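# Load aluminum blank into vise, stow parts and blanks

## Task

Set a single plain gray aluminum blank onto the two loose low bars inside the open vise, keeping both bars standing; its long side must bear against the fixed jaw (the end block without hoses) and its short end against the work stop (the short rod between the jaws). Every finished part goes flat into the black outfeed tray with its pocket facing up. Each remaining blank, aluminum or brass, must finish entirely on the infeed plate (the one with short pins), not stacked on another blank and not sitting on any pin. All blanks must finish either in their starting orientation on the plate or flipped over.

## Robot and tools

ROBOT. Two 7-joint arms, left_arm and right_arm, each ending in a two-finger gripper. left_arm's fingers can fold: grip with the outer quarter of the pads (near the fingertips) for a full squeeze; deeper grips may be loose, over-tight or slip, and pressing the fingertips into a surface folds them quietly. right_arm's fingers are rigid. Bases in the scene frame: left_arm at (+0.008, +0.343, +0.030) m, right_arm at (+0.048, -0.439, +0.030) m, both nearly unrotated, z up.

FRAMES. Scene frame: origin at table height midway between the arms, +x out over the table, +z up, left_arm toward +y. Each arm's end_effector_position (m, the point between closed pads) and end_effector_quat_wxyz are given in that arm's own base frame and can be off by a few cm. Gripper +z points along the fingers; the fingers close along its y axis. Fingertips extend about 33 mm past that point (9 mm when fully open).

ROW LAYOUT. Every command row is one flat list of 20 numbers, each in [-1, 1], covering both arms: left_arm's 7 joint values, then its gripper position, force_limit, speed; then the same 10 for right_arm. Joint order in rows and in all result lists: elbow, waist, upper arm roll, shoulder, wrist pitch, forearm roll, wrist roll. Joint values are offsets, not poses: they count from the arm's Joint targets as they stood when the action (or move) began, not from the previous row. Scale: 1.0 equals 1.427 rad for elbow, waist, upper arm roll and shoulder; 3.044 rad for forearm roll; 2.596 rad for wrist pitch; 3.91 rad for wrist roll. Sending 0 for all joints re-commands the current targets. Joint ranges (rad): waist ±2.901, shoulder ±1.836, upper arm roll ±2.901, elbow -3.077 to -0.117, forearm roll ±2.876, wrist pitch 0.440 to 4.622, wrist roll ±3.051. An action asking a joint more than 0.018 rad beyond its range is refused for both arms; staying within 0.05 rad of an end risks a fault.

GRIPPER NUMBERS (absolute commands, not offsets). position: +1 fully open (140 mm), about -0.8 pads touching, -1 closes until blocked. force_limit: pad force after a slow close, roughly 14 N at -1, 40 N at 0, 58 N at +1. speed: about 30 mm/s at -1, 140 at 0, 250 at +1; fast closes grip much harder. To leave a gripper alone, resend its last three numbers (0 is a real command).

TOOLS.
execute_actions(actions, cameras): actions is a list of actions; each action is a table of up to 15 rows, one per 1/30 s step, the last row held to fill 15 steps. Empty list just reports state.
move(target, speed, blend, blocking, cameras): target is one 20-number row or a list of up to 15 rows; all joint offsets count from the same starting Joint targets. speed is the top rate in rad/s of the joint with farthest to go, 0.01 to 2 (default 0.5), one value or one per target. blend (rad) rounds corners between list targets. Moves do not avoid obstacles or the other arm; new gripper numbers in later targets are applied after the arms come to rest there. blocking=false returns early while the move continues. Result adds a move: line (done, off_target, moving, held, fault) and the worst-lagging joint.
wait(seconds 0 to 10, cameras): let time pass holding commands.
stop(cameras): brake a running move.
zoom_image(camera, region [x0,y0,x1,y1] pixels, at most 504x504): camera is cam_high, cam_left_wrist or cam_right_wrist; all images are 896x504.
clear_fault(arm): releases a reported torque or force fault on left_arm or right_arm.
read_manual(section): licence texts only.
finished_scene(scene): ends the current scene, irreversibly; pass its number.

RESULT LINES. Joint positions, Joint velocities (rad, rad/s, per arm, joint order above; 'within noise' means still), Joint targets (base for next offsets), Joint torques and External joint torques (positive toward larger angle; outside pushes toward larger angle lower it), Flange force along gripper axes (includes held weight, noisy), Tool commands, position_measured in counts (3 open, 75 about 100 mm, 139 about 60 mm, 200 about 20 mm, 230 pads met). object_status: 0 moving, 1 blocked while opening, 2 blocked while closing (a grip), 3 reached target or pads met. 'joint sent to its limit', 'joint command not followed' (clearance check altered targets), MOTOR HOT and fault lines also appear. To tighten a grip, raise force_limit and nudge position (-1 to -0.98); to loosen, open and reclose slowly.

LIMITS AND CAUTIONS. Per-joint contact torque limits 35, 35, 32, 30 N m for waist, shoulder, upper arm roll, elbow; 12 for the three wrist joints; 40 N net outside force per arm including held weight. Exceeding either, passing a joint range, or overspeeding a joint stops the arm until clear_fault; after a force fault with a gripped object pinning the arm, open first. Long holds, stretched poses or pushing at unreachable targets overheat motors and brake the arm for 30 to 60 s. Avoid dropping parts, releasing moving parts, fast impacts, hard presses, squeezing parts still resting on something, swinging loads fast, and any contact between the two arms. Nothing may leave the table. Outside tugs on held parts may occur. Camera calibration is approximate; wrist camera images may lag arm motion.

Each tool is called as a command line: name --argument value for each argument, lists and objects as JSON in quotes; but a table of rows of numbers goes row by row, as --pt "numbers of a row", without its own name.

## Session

execute_actions --actions '[]'

Scene clock: 0.00 s.
left_arm: end_effector_position=(+0.2746, -0.1132, +0.3643) position_measured=3 object_status=3 end_effector_quat_wxyz=(+0.076, +0.784, -0.513, -0.341) | right_arm: end_effector_position=(+0.4580, +0.4983, +0.1243) position_measured=3 object_status=3 end_effector_quat_wxyz=(-0.143, +0.984, -0.098, +0.047)
Joint names: [elbow, waist, upper arm roll, shoulder, wrist pitch, forearm roll, wrist roll]
Joint positions: left_arm=[-1.879 -0.387 0.01 -0.113 1.052 -0.013 -0.793] | right_arm=[-2.044 0.792 0.011 0.291 2.612 0.198 -0.727]
Joint velocities: within noise
Joint torques (N m): no reading
External joint torques (N m): no reading
Flange force (N): no reading
Joint targets: left_arm=[-1.879 -0.387 0.010 -0.113 1.052 -0.013 -0.793] | right_arm=[-2.044 0.792 0.011 0.291 2.612 0.198 -0.727]
Tool commands: left_gripper/position=+1.0 left_gripper/force_limit=+1.0 left_gripper/speed=+1.0 right_gripper/position=+1.0 right_gripper/force_limit=+1.0 right_gripper/speed=+1.0
camera_calibration:
cam_left_wrist: T_world_to_cam=[[-0.751828, -0.46231, 0.470132, -0.0102087], [-0.0192608, 0.728107, 0.685192, -0.153849], [-0.659078, 0.506092, -0.556316, 0.583856], [0, 0, 0, 1]] pos_world=[0.374168, -0.188186, 0.435024]
cam_right_wrist: T_world_to_cam=[[-0.162425, -0.941056, -0.2967, 0.589701], [-0.96075, 0.0822969, 0.264928, 0.370218], [-0.224895, 0.328085, -0.917487, 0.189101], [0, 0, 0, 1]] pos_world=[0.493997, 0.462433, 0.25038]

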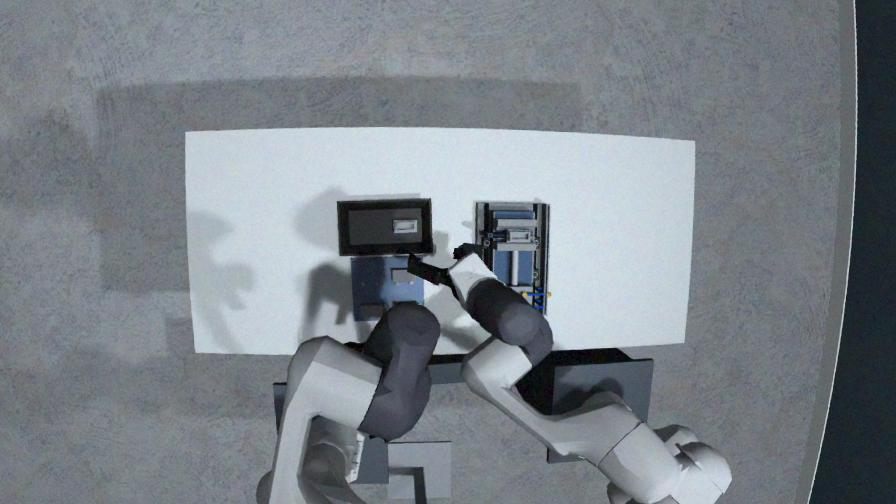

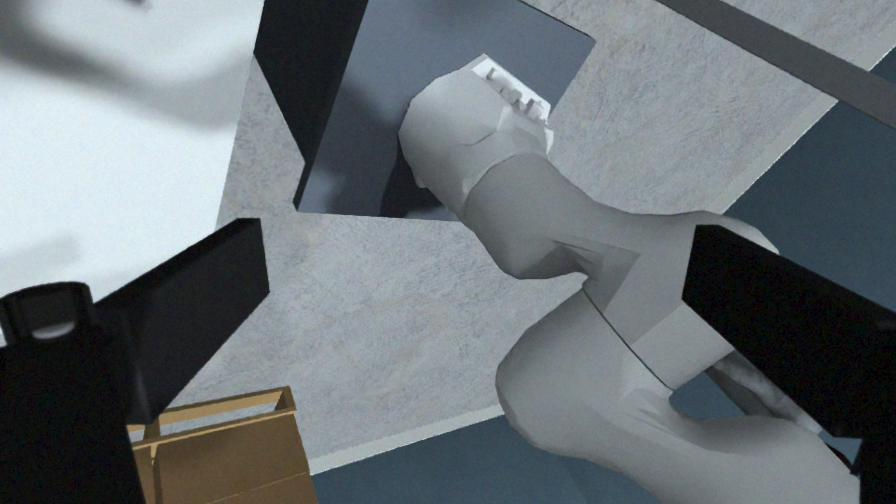

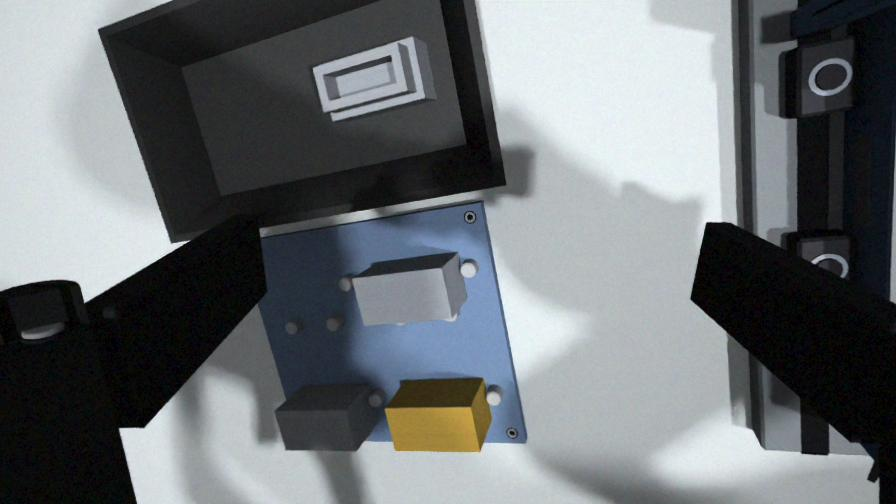

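zoom_image --camera "cam_high" --region '[470, 190, 560, 330]'

zoom_image --camera "cam_high" --region '[330, 190, 450, 330]'

Scaled by 3.600 from the camera's 896x504 image, which has a finer 1280x720 frame.

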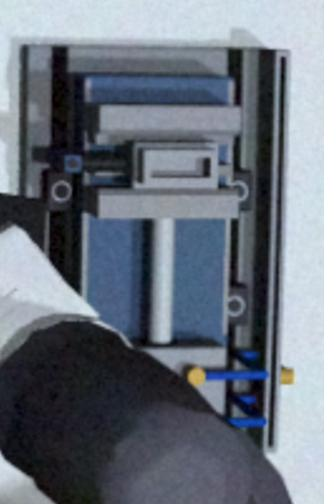

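Scaled by 3.600 from the camera's 896x504 image, which has a finer 1280x720 frame.

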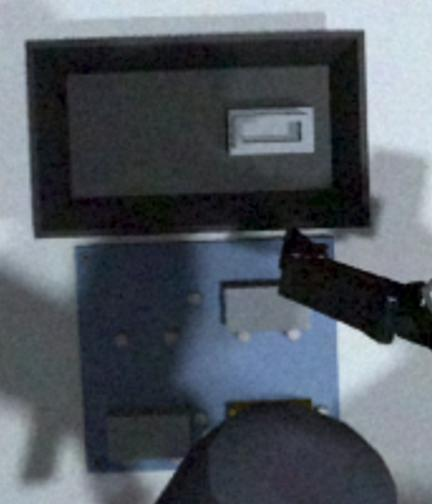

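zoom_image --camera "cam_right_wrist" --region '[290, 10, 500, 150]'

zoom_image --camera "cam_right_wrist" --region '[250, 190, 540, 470]'

Scaled by 2.400 from the camera's 896x504 image, which has a finer 1280x720 frame.

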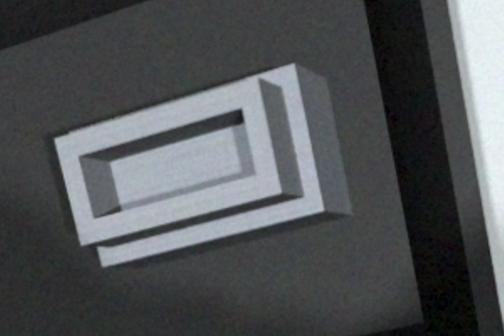

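Scaled by 1.738 from the camera's 896x504 image, which has a finer 1280x720 frame.

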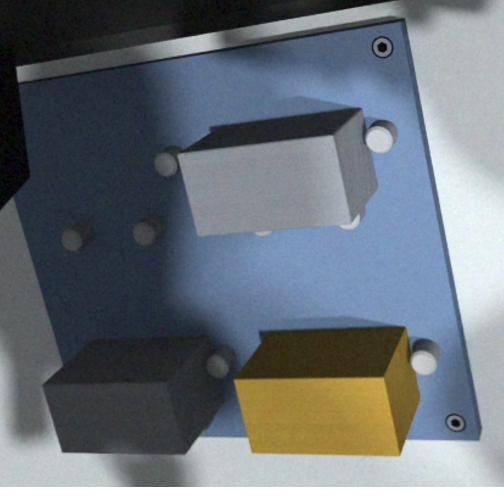

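move --target '[-0.21030,0.46622,-0.00701,-0.33838,0.20463,0.00427,0,1,1,1, 0.41355,0.12034,-0.00771,0.22034,-0.21290,-0.06505,-0.38308,-0.08,-1.0,0.0]' --speed 0.8

zoom_image --camera "cam_right_wrist" --region '[300, 40, 640, 320]'

Scene clock: 109.90 s.
left_arm: end_effector_position=(+0.3498, +0.0985, +0.3994) position_measured=3 object_status=3 end_effector_quat_wxyz=(+0.003, +0.969, -0.248, +0.000) | right_arm: end_effector_position=(+0.4068, +0.5872, +0.1202) position_measured=139 object_status=3 end_effector_quat_wxyz=(-0.002, +0.692, +0.721, +0.002)
Joint names: [elbow, waist, upper arm roll, shoulder, wrist pitch, forearm roll, wrist roll]
Joint positions: left_arm=[-2.179 0.277 0.001 -0.594 1.581 -0.004 -0.793] | right_arm=[-1.456 0.963 0.001 0.604 2.064 0.003 -2.22]
Joint velocities: left_arm=[within noise] | right_arm=[0 0 -0.001 0.001 -0.001 -0.001 -0.006]
Joint torques (N m): left_arm=[23.97 0.99 0.1 -11.75 2.93 1.17 -0.01] | right_arm=[26.11 -0.33 1.1 -49.46 2.33 0.47 -0.26]
External joint torques (N m): left_arm=[-0.06 0.98 0.6 -0.57 0.32 0.39 -0.02] | right_arm=[1.75 -0.43 0.42 1.11 -0.29 -0.36 -0.26]
Flange force (N): left_arm=[-2.4 -0.2 1.3] | right_arm=[11.3 9.5 -1.1]
Joint targets: left_arm=[-2.179 0.278 0.000 -0.596 1.584 0.000 -0.793] | right_arm=[-1.454 0.963 0.000 0.606 2.060 0.000 -2.225]
move: done
camera_calibration:
cam_left_wrist: T_world_to_cam=[[-0.480413, -0.877017, 0.00662197, 0.258779], [-0.824289, 0.454083, 0.338167, 0.116688], [-0.299585, 0.157001, -0.941063, 0.608093], [0, 0, 0, 1]] pos_world=[0.402681, 0.0784961, 0.53108]
cam_right_wrist: T_world_to_cam=[[0.99827, 0.0582726, -0.00784931, -0.429896], [0.0574416, -0.937982, 0.341892, 0.490371], [0.0125604, -0.341751, -0.939707, 0.444039], [0, 0, 0, 1]] pos_world=[0.395407, 0.636762, 0.246238]

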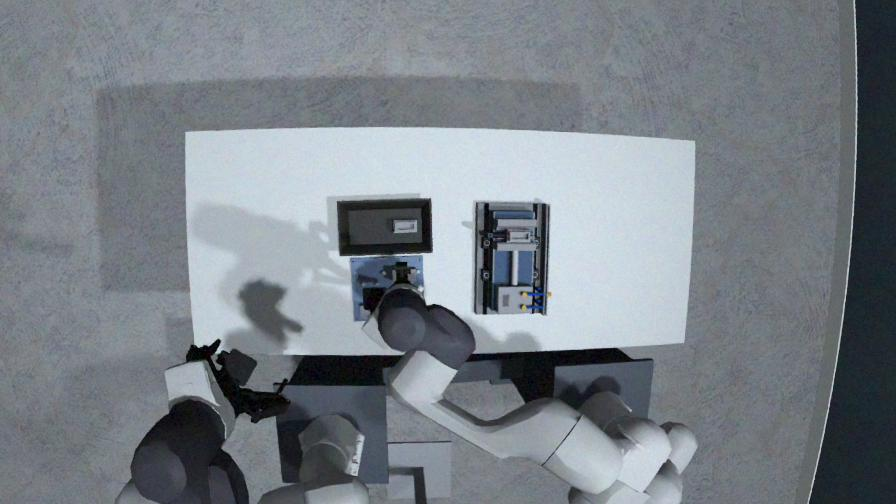

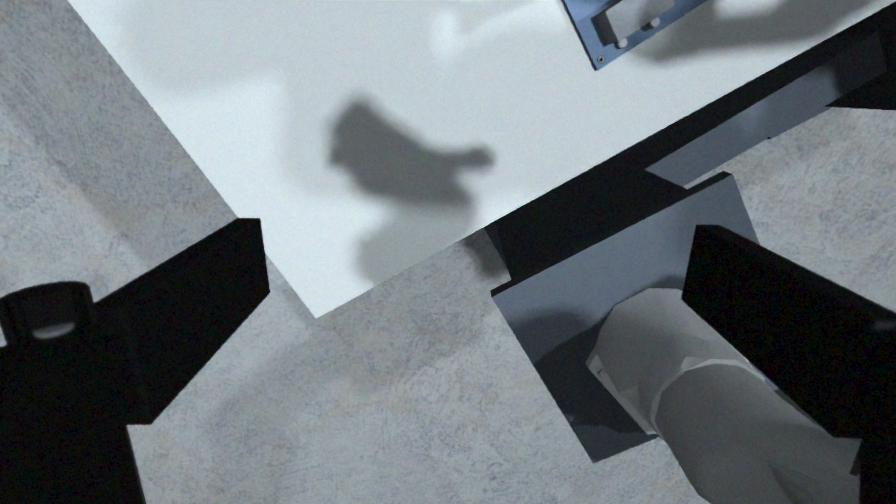

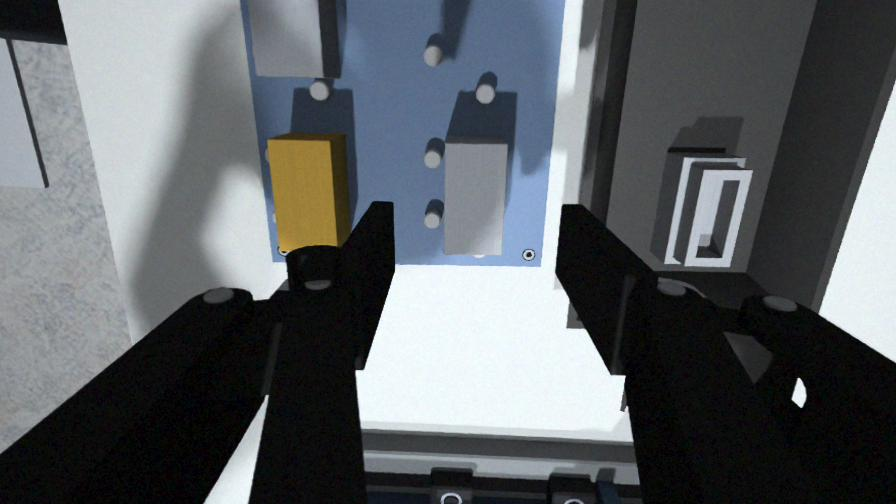

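Scaled by 1.482 from the camera's 896x504 image, which has a finer 1280x720 frame.

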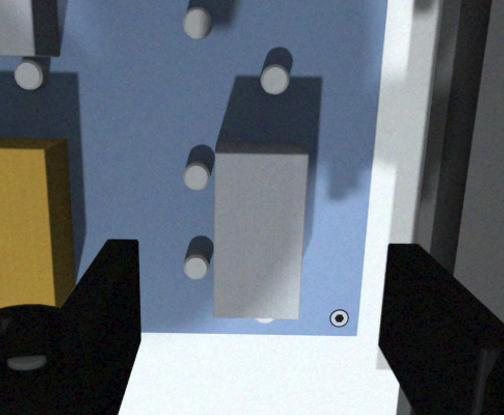

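wait --seconds 0.1 --cameras '["cam_right_wrist"]'

zoom_image --camera "cam_right_wrist" --region '[330, 80, 670, 420]'

Scene clock: 136.07 s.
left_arm: end_effector_position=(+0.3499, +0.0985, +0.3993) position_measured=3 object_status=3 end_effector_quat_wxyz=(+0.003, +0.969, -0.248, +0.000) | right_arm: end_effector_position=(+0.4068, +0.5871, +0.1202) position_measured=139 object_status=3 end_effector_quat_wxyz=(-0.002, +0.692, +0.722, +0.001)
Joint names: [elbow, waist, upper arm roll, shoulder, wrist pitch, forearm roll, wrist roll]
Joint positions: left_arm=[-2.179 0.277 0.001 -0.594 1.581 -0.004 -0.793] | right_arm=[-1.456 0.963 0.001 0.604 2.064 0.003 -2.222]
Joint velocities: within noise
Joint torques (N m): left_arm=[24.1 0.91 0.17 -11.7 2.91 1.15 -0.05] | right_arm=[26.05 -0.29 1.11 -49.5 2.36 0.52 -0.22]
External joint torques (N m): left_arm=[0.02 0.93 0.73 -0.52 0.29 0.38 -0.05] | right_arm=[1.48 -0.36 0.44 1.45 -0.28 -0.32 -0.22]
Flange force (N): left_arm=[-2.2 -0.5 0.9] | right_arm=[11.1 9.2 -0.5]
Joint targets: left_arm=[-2.179 0.278 0.000 -0.596 1.584 0.000 -0.793] | right_arm=[-1.454 0.963 0.000 0.606 2.060 0.000 -2.225]
Tool commands: left_gripper/position=+1.0 left_gripper/force_limit=+1.0 left_gripper/speed=+1.0 right_gripper/position=-0.08 right_gripper/force_limit=-1.0 right_gripper/speed=+0.0
wait: 0.10 s; at rest from the start
camera_calibration:
cam_right_wrist: T_world_to_cam=[[0.998161, 0.060115, -0.00784591, -0.430991], [0.0591679, -0.937777, 0.34216, 0.489444], [0.0132112, -0.341994, -0.939609, 0.443856], [0, 0, 0, 1]] pos_world=[0.395375, 0.636695, 0.246202]
Images, in order (width x height): cam_right_wrist 896x504.

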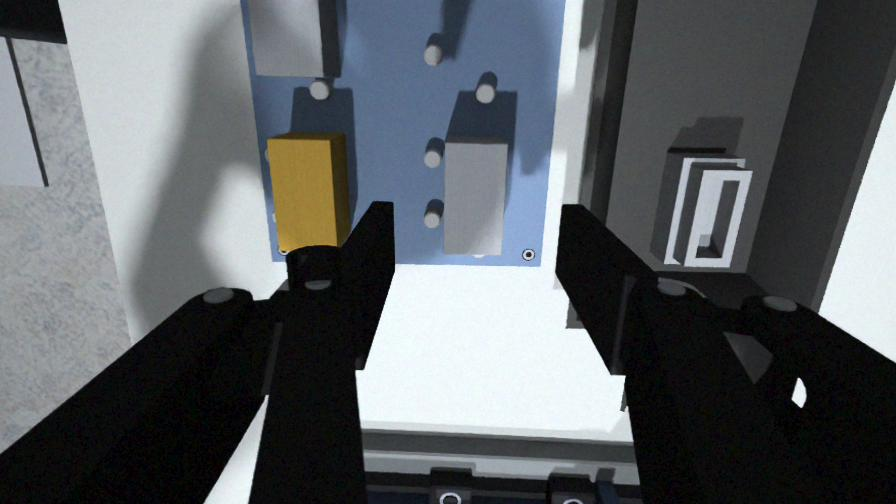

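Scaled by 1.482 from the camera's 896x504 image, which has a finer 1280x720 frame.

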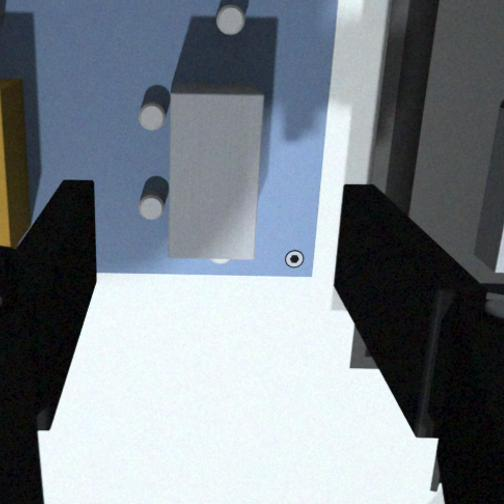

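move --target '[0,0,0,0,0,0,0,1,1,1,-0.04326,-0.0066,0,0.05857,0.05597,0,-0.0019,-0.08,-1.0,0.0]' --speed 0.3 --cameras '["cam_right_wrist"]'

zoom_image --camera "cam_right_wrist" --region '[330, 80, 670, 420]'

Scene clock: 173.70 s.
left_arm: end_effector_position=(+0.3499, +0.0985, +0.3993) position_measured=3 object_status=3 end_effector_quat_wxyz=(+0.003, +0.969, -0.248, +0.000) | right_arm: end_effector_position=(+0.4079, +0.5793, +0.0431) position_measured=139 object_status=3 end_effector_quat_wxyz=(-0.001, +0.692, +0.722, -0.004)
Joint names: [elbow, waist, upper arm roll, shoulder, wrist pitch, forearm roll, wrist roll]
Joint positions: left_arm=[-2.179 0.277 0.001 -0.594 1.582 -0.004 -0.793] | right_arm=[-1.516 0.955 0.001 0.691 2.2 0.003 -2.229]
Joint velocities: left_arm=[within noise] | right_arm=[0.001 -0.001 0 0.001 0.003 0.001 0]
Joint torques (N m): left_arm=[24.22 0.93 0.14 -11.69 2.87 1.16 -0.05] | right_arm=[24.78 -0.64 1.4 -51.42 2.88 0.45 -0.22]
External joint torques (N m): left_arm=[0.21 0.95 0.69 -0.54 0.26 0.38 -0.05] | right_arm=[1.4 -0.81 0.59 0.11 0.3 -0.3 -0.22]
Flange force (N): left_arm=[-2.0 -0.6 0.3] | right_arm=[5.2 5.5 0.2]
Joint targets: left_arm=[-2.179 0.278 0.000 -0.596 1.584 0.000 -0.793] | right_arm=[-1.516 0.954 0.000 0.689 2.205 0.000 -2.233]
move: done
camera_calibration:
cam_right_wrist: T_world_to_cam=[[0.998138, 0.059328, -0.0141981, -0.431459], [0.0605406, -0.934754, 0.350101, 0.505819], [0.00749911, -0.350308, -0.936604, 0.375827], [0, 0, 0, 1]] pos_world=[0.397215, 0.630069, 0.168788]
Images, in order (width x height): cam_right_wrist 896x504.

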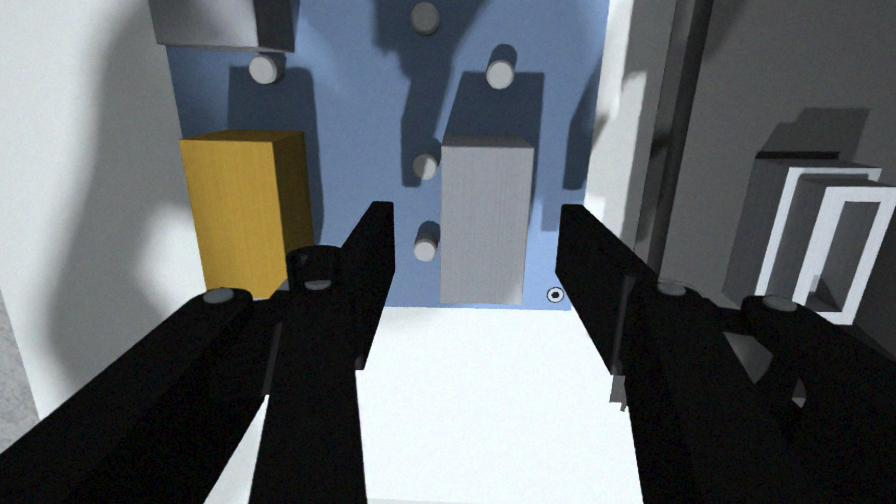

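Scaled by 1.482 from the camera's 896x504 image, which has a finer 1280x720 frame.

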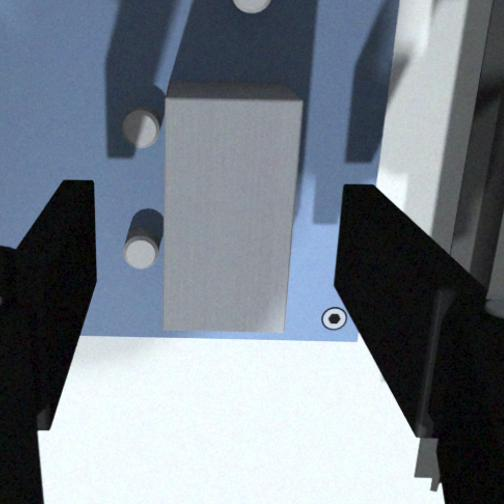

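move --pt "0 0 0 0 0 0 0 1 1 1 0.005805 -0.001964 0 0.020388 0.008021 0 -0.000459 -0.08 -1.0 0.0" --pt "0 0 0 0 0 0 0 1 1 1 0.005805 -0.001964 0 0.020388 0.008021 0 -0.000459 -1.0 -0.02 -1.0" --speed 0.1 --cameras '["cam_right_wrist"]'

Scene clock: 209.63 s.
left_arm: end_effector_position=(+0.3499, +0.0985, +0.3993) position_measured=3 object_status=3 end_effector_quat_wxyz=(+0.003, +0.969, -0.248, +0.000) | right_arm: end_effector_position=(+0.4108, +0.5800, +0.0289) position_measured=183 object_status=0 end_effector_quat_wxyz=(-0.001, +0.692, +0.722, -0.003)
Joint names: [elbow, waist, upper arm roll, shoulder, wrist pitch, forearm roll, wrist roll]
Joint positions: left_arm=[-2.179 0.277 0.001 -0.594 1.582 -0.004 -0.793] | right_arm=[-1.509 0.953 0.001 0.718 2.221 0.003 -2.231]
Joint velocities: within noise
Joint torques (N m): left_arm=[24.18 0.94 0.22 -11.67 2.85 1.13 -0.03] | right_arm=[24.92 -0.66 1.37 -51.21 2.78 0.47 -0.22]
External joint torques (N m): left_arm=[0.09 0.95 0.75 -0.42 0.23 0.36 -0.03] | right_arm=[1.48 -0.63 0.68 1.09 0.15 -0.27 -0.22]
Flange force (N): left_arm=[-2.0 -0.8 0.5] | right_arm=[8.5 7.8 1.7]
Joint targets: left_arm=[-2.179 0.278 0.000 -0.596 1.584 0.000 -0.793] | right_arm=[-1.508 0.951 0.000 0.718 2.226 0.000 -2.235]
move: done
camera_calibration:
cam_right_wrist: T_world_to_cam=[[0.998185, 0.0587647, -0.0131814, -0.434297], [0.0596667, -0.935224, 0.348993, 0.511923], [0.00818092, -0.349146, -0.937033, 0.3618], [0, 0, 0, 1]] pos_world=[0.400004, 0.630605, 0.154637]
Images, in order (width x height): cam_right_wrist 896x504.

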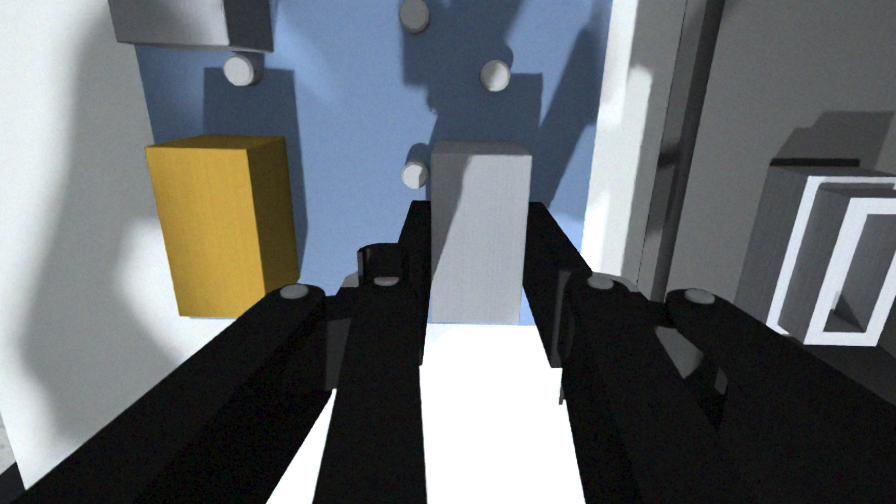

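wait --seconds 0.3 --cameras '[]'

Scene clock: 211.37 s.
left_arm: end_effector_position=(+0.3499, +0.0985, +0.3993) position_measured=3 object_status=3 end_effector_quat_wxyz=(+0.003, +0.969, -0.248, +0.000) | right_arm: end_effector_position=(+0.4108, +0.5800, +0.0289) position_measured=183 object_status=2 end_effector_quat_wxyz=(-0.001, +0.692, +0.722, -0.003)
Joint names: [elbow, waist, upper arm roll, shoulder, wrist pitch, forearm roll, wrist roll]
Joint positions: left_arm=[-2.179 0.277 0.001 -0.594 1.582 -0.004 -0.793] | right_arm=[-1.509 0.953 0.001 0.718 2.221 0.003 -2.231]
Joint velocities: within noise
Joint torques (N m): left_arm=[24.24 0.89 0.21 -11.68 2.86 1.14 -0.02] | right_arm=[25 -0.7 1.34 -51.23 2.77 0.47 -0.2]
External joint torques (N m): left_arm=[0.09 0.85 0.67 -0.34 0.23 0.35 -0.02] | right_arm=[1.73 -0.75 0.59 0.79 0.17 -0.28 -0.2]
Flange force (N): left_arm=[-1.7 -0.8 0.5] | right_arm=[8.7 8.1 1.2]
Joint targets: left_arm=[-2.179 0.278 0.000 -0.596 1.584 0.000 -0.793] | right_arm=[-1.508 0.951 0.000 0.718 2.226 0.000 -2.235]
Tool commands: left_gripper/position=+1.0 left_gripper/force_limit=+1.0 left_gripper/speed=+1.0 right_gripper/position=-1.0 right_gripper/force_limit=-0.02 right_gripper/speed=-1.0
wait: 0.30 s; at rest from the start
No camera images: "cameras" was empty.

move --pt "0 0 0 0 0 0 0 1 1 1 0.02679 0.002 0 -0.08541 -0.06168 0 0 -1.0 -0.02 -1.0" --pt "0 0 0 0 0 0 0 1 1 1 -0.59431 -0.57964 0 -0.84753 -0.13919 0 0 -1.0 -0.02 -1.0" --speed '[0.12,0.6]' --blend '[0.03,0]' --cameras '["cam_right_wrist","cam_high"]'

Scene clock: 237.07 s.
left_arm: end_effector_position=(+0.3499, +0.0985, +0.3993) position_measured=3 object_status=3 end_effector_quat_wxyz=(+0.003, +0.969, -0.248, +0.000) | right_arm: end_effector_position=(+0.4012, +0.0506, +0.2989) position_measured=183 object_status=2 end_effector_quat_wxyz=(-0.001, +0.924, +0.382, +0.001)
Joint names: [elbow, waist, upper arm roll, shoulder, wrist pitch, forearm roll, wrist roll]
Joint positions: left_arm=[-2.179 0.277 0.001 -0.594 1.582 -0.004 -0.793] | right_arm=[-2.355 0.126 -0.002 -0.488 1.868 0.002 -2.231]
Joint velocities: left_arm=[within noise] | right_arm=[-0.001 -0.001 0 -0.002 -0.005 0 -0.001]
Joint torques (N m): left_arm=[24.23 0.9 0.21 -11.64 2.83 1.12 -0.07] | right_arm=[26.68 -0.84 0.53 -16.88 2.47 0.74 -0.26]
External joint torques (N m): left_arm=[0.17 0.94 0.79 -0.45 0.21 0.34 -0.07] | right_arm=[1.74 -0.89 0.93 -1.27 -0.15 -0.17 -0.26]
Flange force (N): left_arm=[-1.9 -0.8 0.3] | right_arm=[0.3 0.2 -4.8]
Joint targets: left_arm=[-2.179 0.278 0.000 -0.596 1.584 0.000 -0.793] | right_arm=[-2.356 0.124 0.000 -0.491 1.864 0.000 -2.235]
move: done
camera_calibration:
cam_right_wrist: T_world_to_cam=[[0.71811, -0.695864, -0.00950302, -0.240588], [-0.651019, -0.676532, 0.344207, 0.196589], [-0.24595, -0.240992, -0.938846, 0.527036], [0, 0, 0, 1]] pos_world=[0.430376, 0.0925938, 0.424852]
Images, in order (width x height): cam_high 896x504, cam_right_wrist 896x504.

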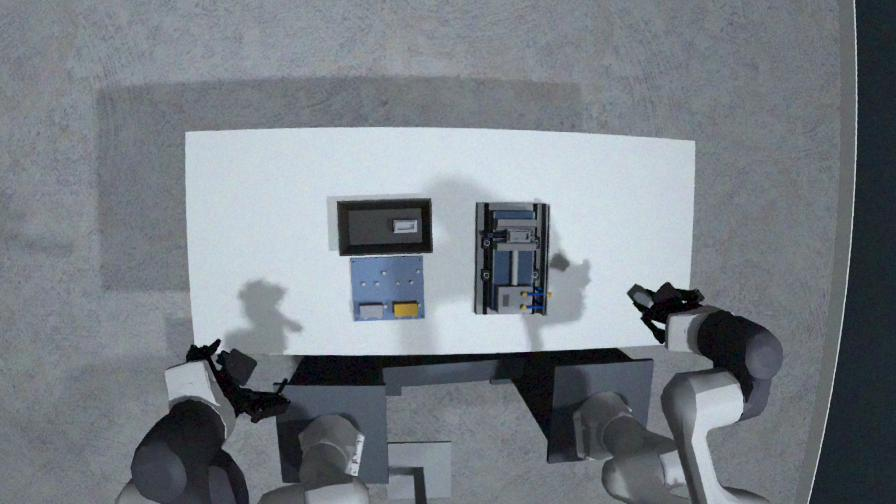

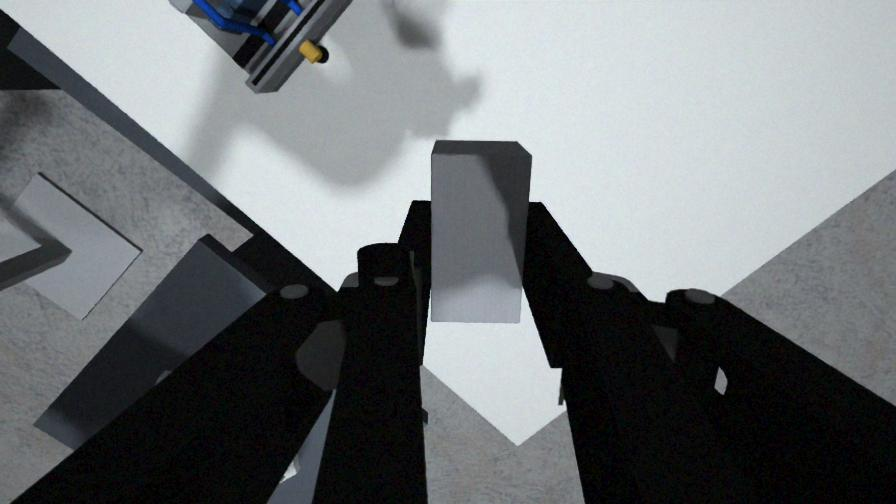

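zoom_image --camera "cam_high" --region '[460, 190, 570, 325]'

Scaled by 3.733 from the camera's 896x504 image, which has a finer 1280x720 frame.

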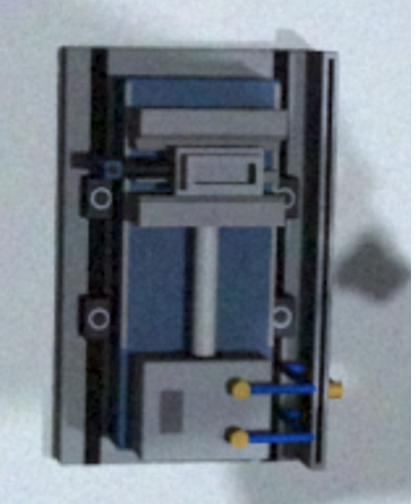

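move --target '[0.746717,-0.678896,0,0.89845,0.083021,0,0.023457,-0.08,-1.0,0.0,0,0,0,0,0,0,0,-1.0,-0.02,-1.0]' --speed 0.7 --cameras '["cam_left_wrist","cam_right_wrist"]'

zoom_image --camera "cam_left_wrist" --region '[300, 60, 640, 400]'

Scene clock: 271.97 s.
left_arm: end_effector_position=(+0.5708, -0.4752, +0.1976) position_measured=139 object_status=3 end_effector_quat_wxyz=(+0.002, +0.712, -0.702, -0.003) | right_arm: end_effector_position=(+0.4007, +0.0505, +0.2987) position_measured=183 object_status=2 end_effector_quat_wxyz=(-0.002, +0.924, +0.382, +0.000)
Joint names: [elbow, waist, upper arm roll, shoulder, wrist pitch, forearm roll, wrist roll]
Joint positions: left_arm=[-1.116 -0.691 -0.002 0.687 1.796 -0.003 -0.706] | right_arm=[-2.356 0.126 -0.002 -0.488 1.867 0.002 -2.231]
Joint velocities: left_arm=[0 0 0 -0.001 0.003 0 0.007] | right_arm=[within noise]
Joint torques (N m): left_arm=[25.33 0.61 1.33 -52.6 3.03 0.96 0.16] | right_arm=[27.12 -0.69 0.52 -16.35 2.56 0.73 -0.21]
External joint torques (N m): left_arm=[0.66 0.65 0.82 -0.03 0.44 0.21 0.16] | right_arm=[2.22 -0.65 1.03 -0.82 -0.05 -0.17 -0.21]
Flange force (N): left_arm=[1.7 -3.8 -0.5] | right_arm=[2.7 1.5 -5.5]
Joint targets: left_arm=[-1.114 -0.690 0.000 0.686 1.799 0.000 -0.701] | right_arm=[-2.356 0.124 0.000 -0.491 1.864 0.000 -2.235]
move: done
camera_calibration:
cam_left_wrist: T_world_to_cam=[[-0.999868, -0.0134811, 0.00912058, 0.569472], [-0.0095787, 0.940406, 0.339919, 0.39327], [-0.0131595, 0.339786, -0.940411, 0.497719], [0, 0, 0, 1]] pos_world=[0.579713, -0.531274, 0.329186]
cam_right_wrist: T_world_to_cam=[[0.718133, -0.69583, -0.0102262, -0.240081], [-0.650569, -0.676493, 0.345133, 0.195825], [-0.247072, -0.241199, -0.938498, 0.527077], [0, 0, 0, 1]] pos_world=[0.430033, 0.0925489, 0.42462]
Images, in order (width x height): cam_left_wrist 896x504, cam_right_wrist 896x504.

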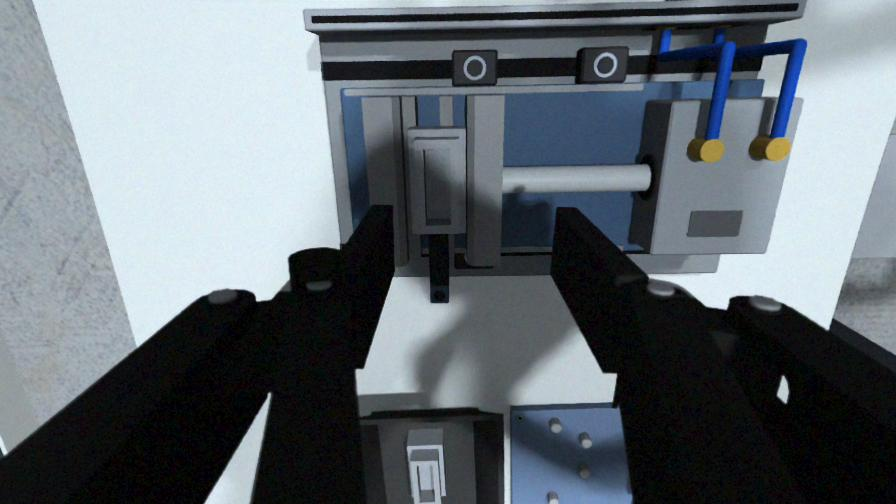

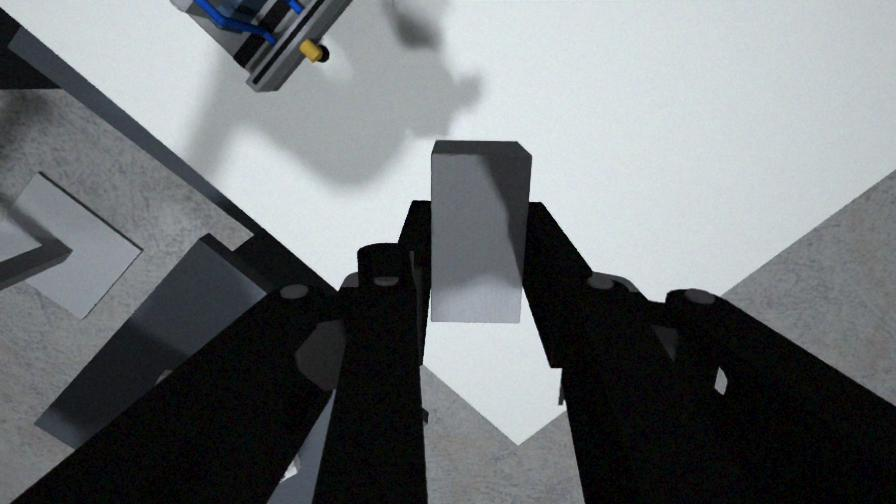

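Scaled by 1.482 from the camera's 896x504 image, which has a finer 1280x720 frame.

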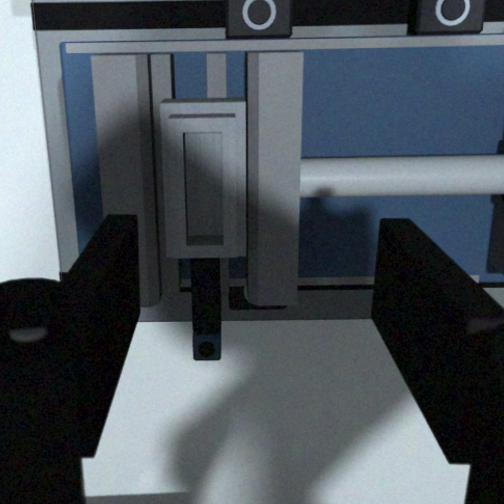

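zoom_image --camera "cam_left_wrist" --region '[370, 100, 520, 250]'

Scaled by 3.360 from the camera's 896x504 image, which has a finer 1280x720 frame.

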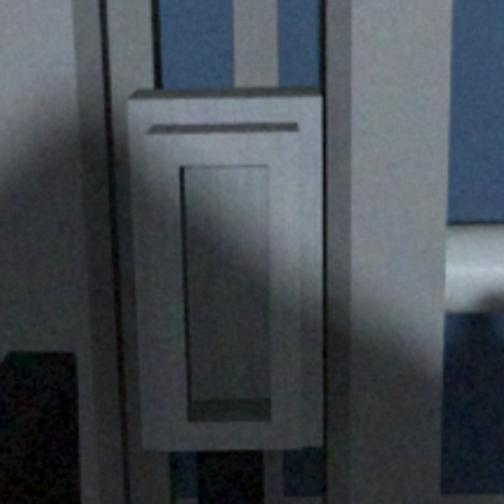

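move --target '[-0.013132,0.0076,0,0.05826,0.039243,0,-0.000935,-0.08,-1.0,0.0,0,0,0,0,0,0,0,-1.0,-0.02,-1.0]' --speed 0.15 --cameras '["cam_left_wrist"]'

zoom_image --camera "cam_left_wrist" --region '[360, 70, 600, 310]'

Scene clock: 313.73 s.
left_arm: end_effector_position=(+0.5856, -0.4772, +0.1365) position_measured=139 object_status=3 end_effector_quat_wxyz=(+0.002, +0.715, -0.699, -0.002) | right_arm: end_effector_position=(+0.4006, +0.0505, +0.2987) position_measured=183 object_status=2 end_effector_quat_wxyz=(-0.002, +0.924, +0.382, +0.000)
Joint names: [elbow, waist, upper arm roll, shoulder, wrist pitch, forearm roll, wrist roll]
Joint positions: left_arm=[-1.133 -0.681 -0.002 0.769 1.898 -0.003 -0.704] | right_arm=[-2.356 0.126 -0.002 -0.488 1.867 0.002 -2.232]
Joint velocities: left_arm=[-0.001 0.001 -0.001 0.001 0.003 0 -0.001] | right_arm=[within noise]
Joint torques (N m): left_arm=[24.86 0.9 1.37 -54.23 2.96 0.93 -0.08] | right_arm=[27.14 -0.69 0.45 -16.33 2.55 0.73 -0.23]
External joint torques (N m): left_arm=[0.15 1.01 0.84 0.1 0.36 0.2 -0.08] | right_arm=[2.24 -0.73 0.88 -0.89 -0.06 -0.18 -0.23]
Flange force (N): left_arm=[-0.6 -1.2 0.6] | right_arm=[2.4 1.7 -5.6]
Joint targets: left_arm=[-1.133 -0.679 0.000 0.769 1.901 0.000 -0.705] | right_arm=[-2.356 0.124 0.000 -0.491 1.864 0.000 -2.235]
move: done
camera_calibration:
cam_left_wrist: T_world_to_cam=[[-0.999722, -0.022354, 0.00755082, 0.580735], [-0.0184775, 0.940739, 0.338629, 0.42159], [-0.0146731, 0.338395, -0.94089, 0.441452], [0, 0, 0, 1]] pos_world=[0.594841, -0.533009, 0.26821]
Images, in order (width x height): cam_left_wrist 896x504.

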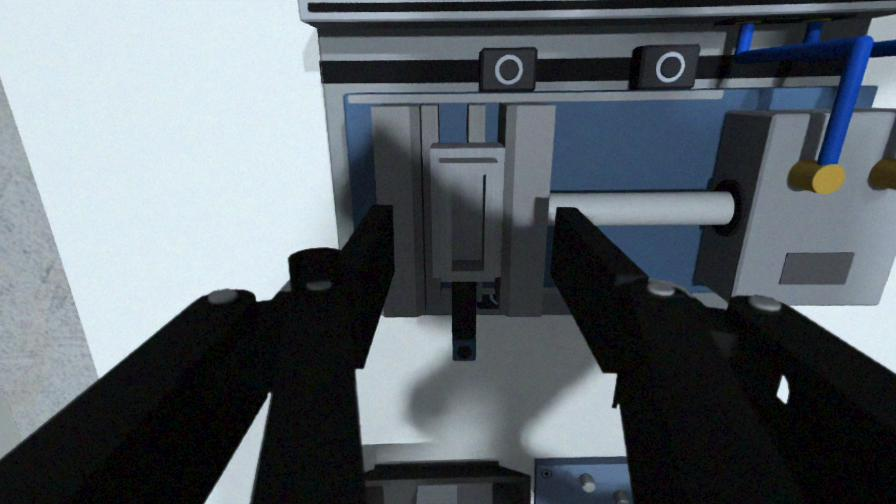

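Scaled by 2.100 from the camera's 896x504 image, which has a finer 1280x720 frame.

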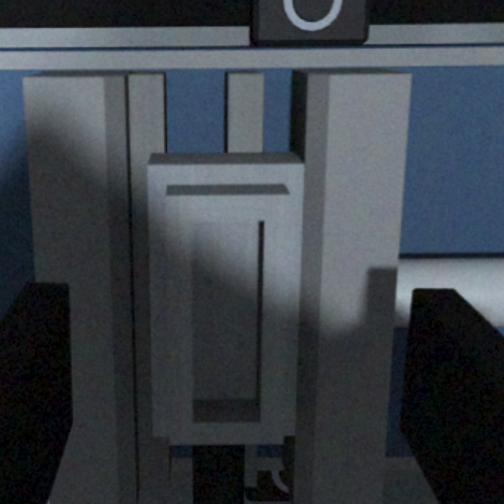

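zoom_image --camera "cam_left_wrist" --region '[370, 190, 430, 250]'

zoom_image --camera "cam_left_wrist" --region '[530, 190, 590, 250]'

Scaled by 8.400 from the camera's 896x504 image, which has a finer 1280x720 frame.

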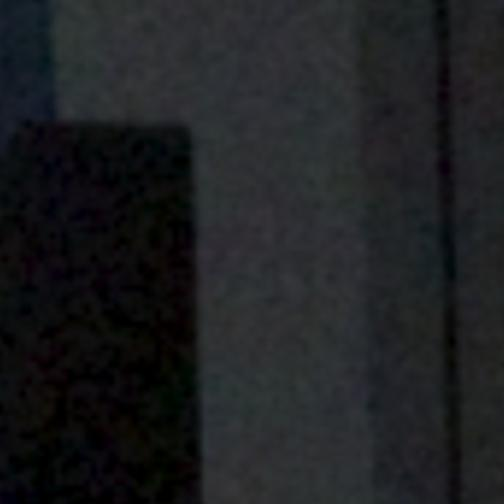

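Scaled by 8.400 from the camera's 896x504 image, which has a finer 1280x720 frame.

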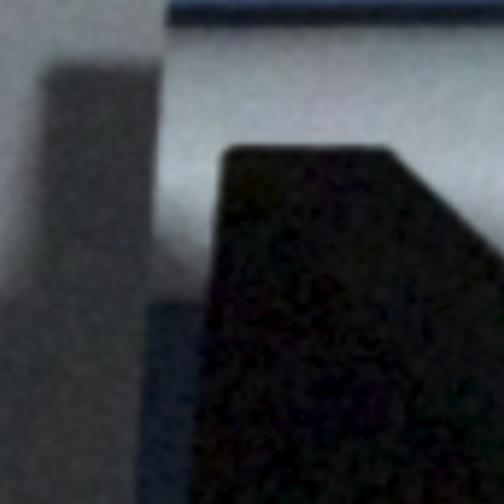

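move --target '[-0.019477,0.000655,0,0.019049,0.021178,0,-0.004235,-0.08,-1.0,0.0,0,0,0,0,0,0,0,-1.0,-0.02,-1.0]' --speed 0.08 --cameras '["cam_left_wrist"]'

zoom_image --camera "cam_left_wrist" --region '[360, 90, 600, 330]'

Scene clock: 376.47 s.
left_arm: end_effector_position=(+0.5875, -0.4780, +0.1089) position_measured=139 object_status=3 end_effector_quat_wxyz=(+0.002, +0.720, -0.694, -0.001) | right_arm: end_effector_position=(+0.4006, +0.0505, +0.2987) position_measured=183 object_status=2 end_effector_quat_wxyz=(-0.002, +0.924, +0.382, +0.000)
Joint names: [elbow, waist, upper arm roll, shoulder, wrist pitch, forearm roll, wrist roll]
Joint positions: left_arm=[-1.16 -0.68 -0.002 0.795 1.953 -0.003 -0.717] | right_arm=[-2.356 0.126 -0.002 -0.488 1.867 0.002 -2.232]
Joint velocities: left_arm=[0.001 0 0 0 0.005 0 -0.003] | right_arm=[within noise]
Joint torques (N m): left_arm=[24.57 1.03 1.39 -54.68 3.02 0.93 -0.2] | right_arm=[27.31 -0.67 0.4 -16.43 2.56 0.73 -0.22]
External joint torques (N m): left_arm=[-0.06 1.04 0.8 0.09 0.41 0.21 -0.2] | right_arm=[2.35 -0.67 0.86 -0.85 -0.05 -0.17 -0.22]
Flange force (N): left_arm=[-1.8 0.4 1.0] | right_arm=[2.7 1.9 -5.9]
Joint targets: left_arm=[-1.161 -0.678 0.000 0.796 1.956 0.000 -0.721] | right_arm=[-2.356 0.124 0.000 -0.491 1.864 0.000 -2.235]
move: done
camera_calibration:
cam_left_wrist: T_world_to_cam=[[-0.999344, -0.0357272, 0.00592984, 0.576384], [-0.0316329, 0.940824, 0.337416, 0.439624], [-0.0176339, 0.337007, -0.941337, 0.416844], [0, 0, 0, 1]] pos_world=[0.597264, -0.533496, 0.240637]
Images, in order (width x height): cam_left_wrist 896x504.

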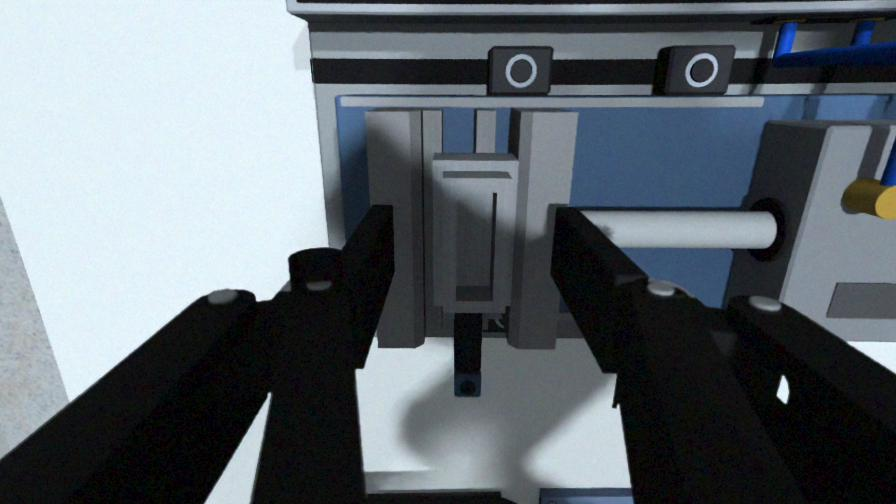

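Scaled by 2.100 from the camera's 896x504 image, which has a finer 1280x720 frame.

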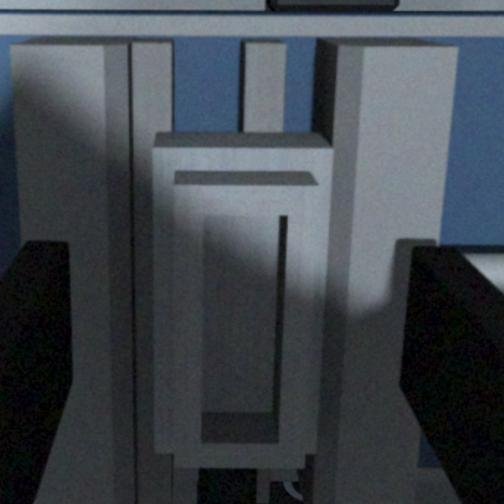

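move --pt "-0.006015 -0.000581 0 -0.001384 0.002546 0 -0.0002 -0.08 -1.0 0.0 0 0 0 0 0 0 0 -1.0 -0.02 -1.0" --pt "-0.006015 -0.000581 0 -0.001384 0.002546 0 -0.0002 -1.0 -0.02 -1.0 0 0 0 0 0 0 0 -1.0 -0.02 -1.0" --speed 0.05 --cameras '[]'

wait --seconds 0.2 --cameras '["cam_left_wrist"]'

zoom_image --camera "cam_left_wrist" --region '[360, 90, 600, 330]'

Scene clock: 392.37 s.
left_arm: end_effector_position=(+0.5869, -0.4774, +0.1056) position_measured=195 object_status=0 end_effector_quat_wxyz=(+0.002, +0.721, -0.693, -0.002) | right_arm: end_effector_position=(+0.4005, +0.0505, +0.2987) position_measured=183 object_status=2 end_effector_quat_wxyz=(-0.002, +0.924, +0.382, +0.000)
Joint names: [elbow, waist, upper arm roll, shoulder, wrist pitch, forearm roll, wrist roll]
Joint positions: left_arm=[-1.169 -0.68 -0.002 0.795 1.96 -0.003 -0.719] | right_arm=[-2.356 0.126 -0.002 -0.488 1.867 0.002 -2.232]
Joint velocities: within noise
Joint torques (N m): left_arm=[24.49 0.54 1.4 -54.32 2.93 0.93 -0.19] | right_arm=[27.26 -0.67 0.42 -16.33 2.57 0.73 -0.25]
External joint torques (N m): left_arm=[-0.1 0.5 0.76 0.35 0.31 0.21 -0.19] | right_arm=[2.28 -0.59 0.98 -0.7 -0.05 -0.17 -0.25]
Flange force (N): left_arm=[-0.5 -0.1 1.0] | right_arm=[3.1 1.9 -5.6]
Joint targets: left_arm=[-1.169 -0.679 0.000 0.794 1.963 0.000 -0.722] | right_arm=[-2.356 0.124 0.000 -0.491 1.864 0.000 -2.235]
move: done
No camera images: "cameras" was empty.

Scene clock: 392.57 s.
left_arm: end_effector_position=(+0.5869, -0.4774, +0.1056) position_measured=195 object_status=2 end_effector_quat_wxyz=(+0.002, +0.721, -0.693, -0.002) | right_arm: end_effector_position=(+0.4005, +0.0505, +0.2987) position_measured=183 object_status=2 end_effector_quat_wxyz=(-0.002, +0.924, +0.382, +0.000)
Joint names: [elbow, waist, upper arm roll, shoulder, wrist pitch, forearm roll, wrist roll]
Joint positions: left_arm=[-1.169 -0.68 -0.002 0.795 1.96 -0.003 -0.719] | right_arm=[-2.356 0.126 -0.002 -0.488 1.867 0.002 -2.232]
Joint velocities: within noise
Joint torques (N m): left_arm=[24.45 0.58 1.36 -54.31 2.91 0.91 -0.2] | right_arm=[27.26 -0.61 0.37 -16.29 2.56 0.75 -0.22]
External joint torques (N m): left_arm=[-0.2 0.61 0.77 0.49 0.29 0.19 -0.2] | right_arm=[2.3 -0.69 0.75 -0.74 -0.06 -0.16 -0.22]
Flange force (N): left_arm=[-0.6 -0.1 1.2] | right_arm=[2.8 2.2 -5.7]
Joint targets: left_arm=[-1.169 -0.679 0.000 0.794 1.963 0.000 -0.722] | right_arm=[-2.356 0.124 0.000 -0.491 1.864 0.000 -2.235]
Tool commands: left_gripper/position=-1.0 left_gripper/force_limit=-0.02 left_gripper/speed=-1.0 right_gripper/position=-1.0 right_gripper/force_limit=-0.02 right_gripper/speed=-1.0
wait: 0.20 s; at rest by 0.17 s
camera_calibration:
cam_left_wrist: T_world_to_cam=[[-0.999262, -0.0378641, 0.00649244, 0.574684], [-0.0334452, 0.940583, 0.337914, 0.441071], [-0.0189015, 0.337447, -0.941155, 0.414495], [0, 0, 0, 1]] pos_world=[0.596846, -0.532974, 0.237328]
Images, in order (width x height): cam_left_wrist 896x504.

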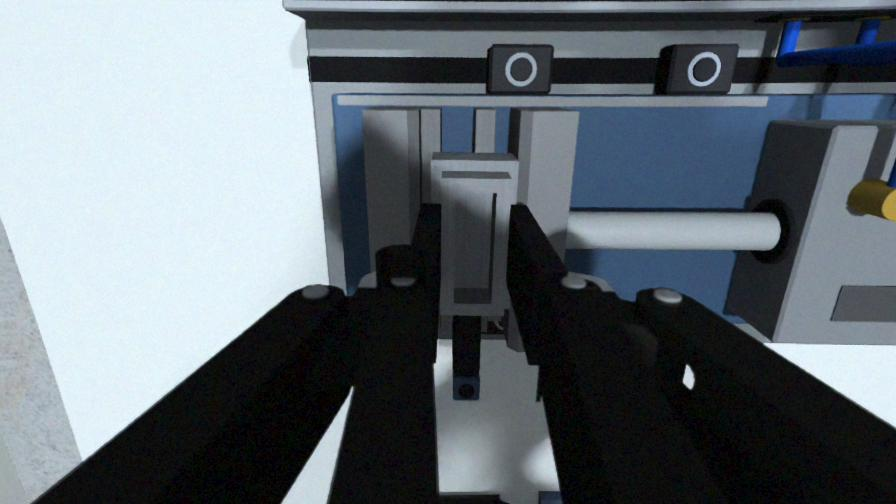

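Scaled by 2.100 from the camera's 896x504 image, which has a finer 1280x720 frame.

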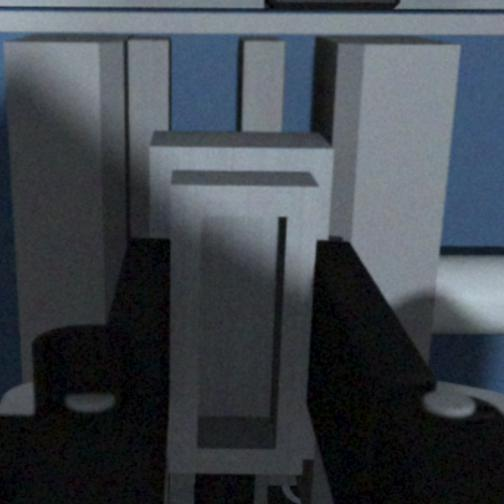

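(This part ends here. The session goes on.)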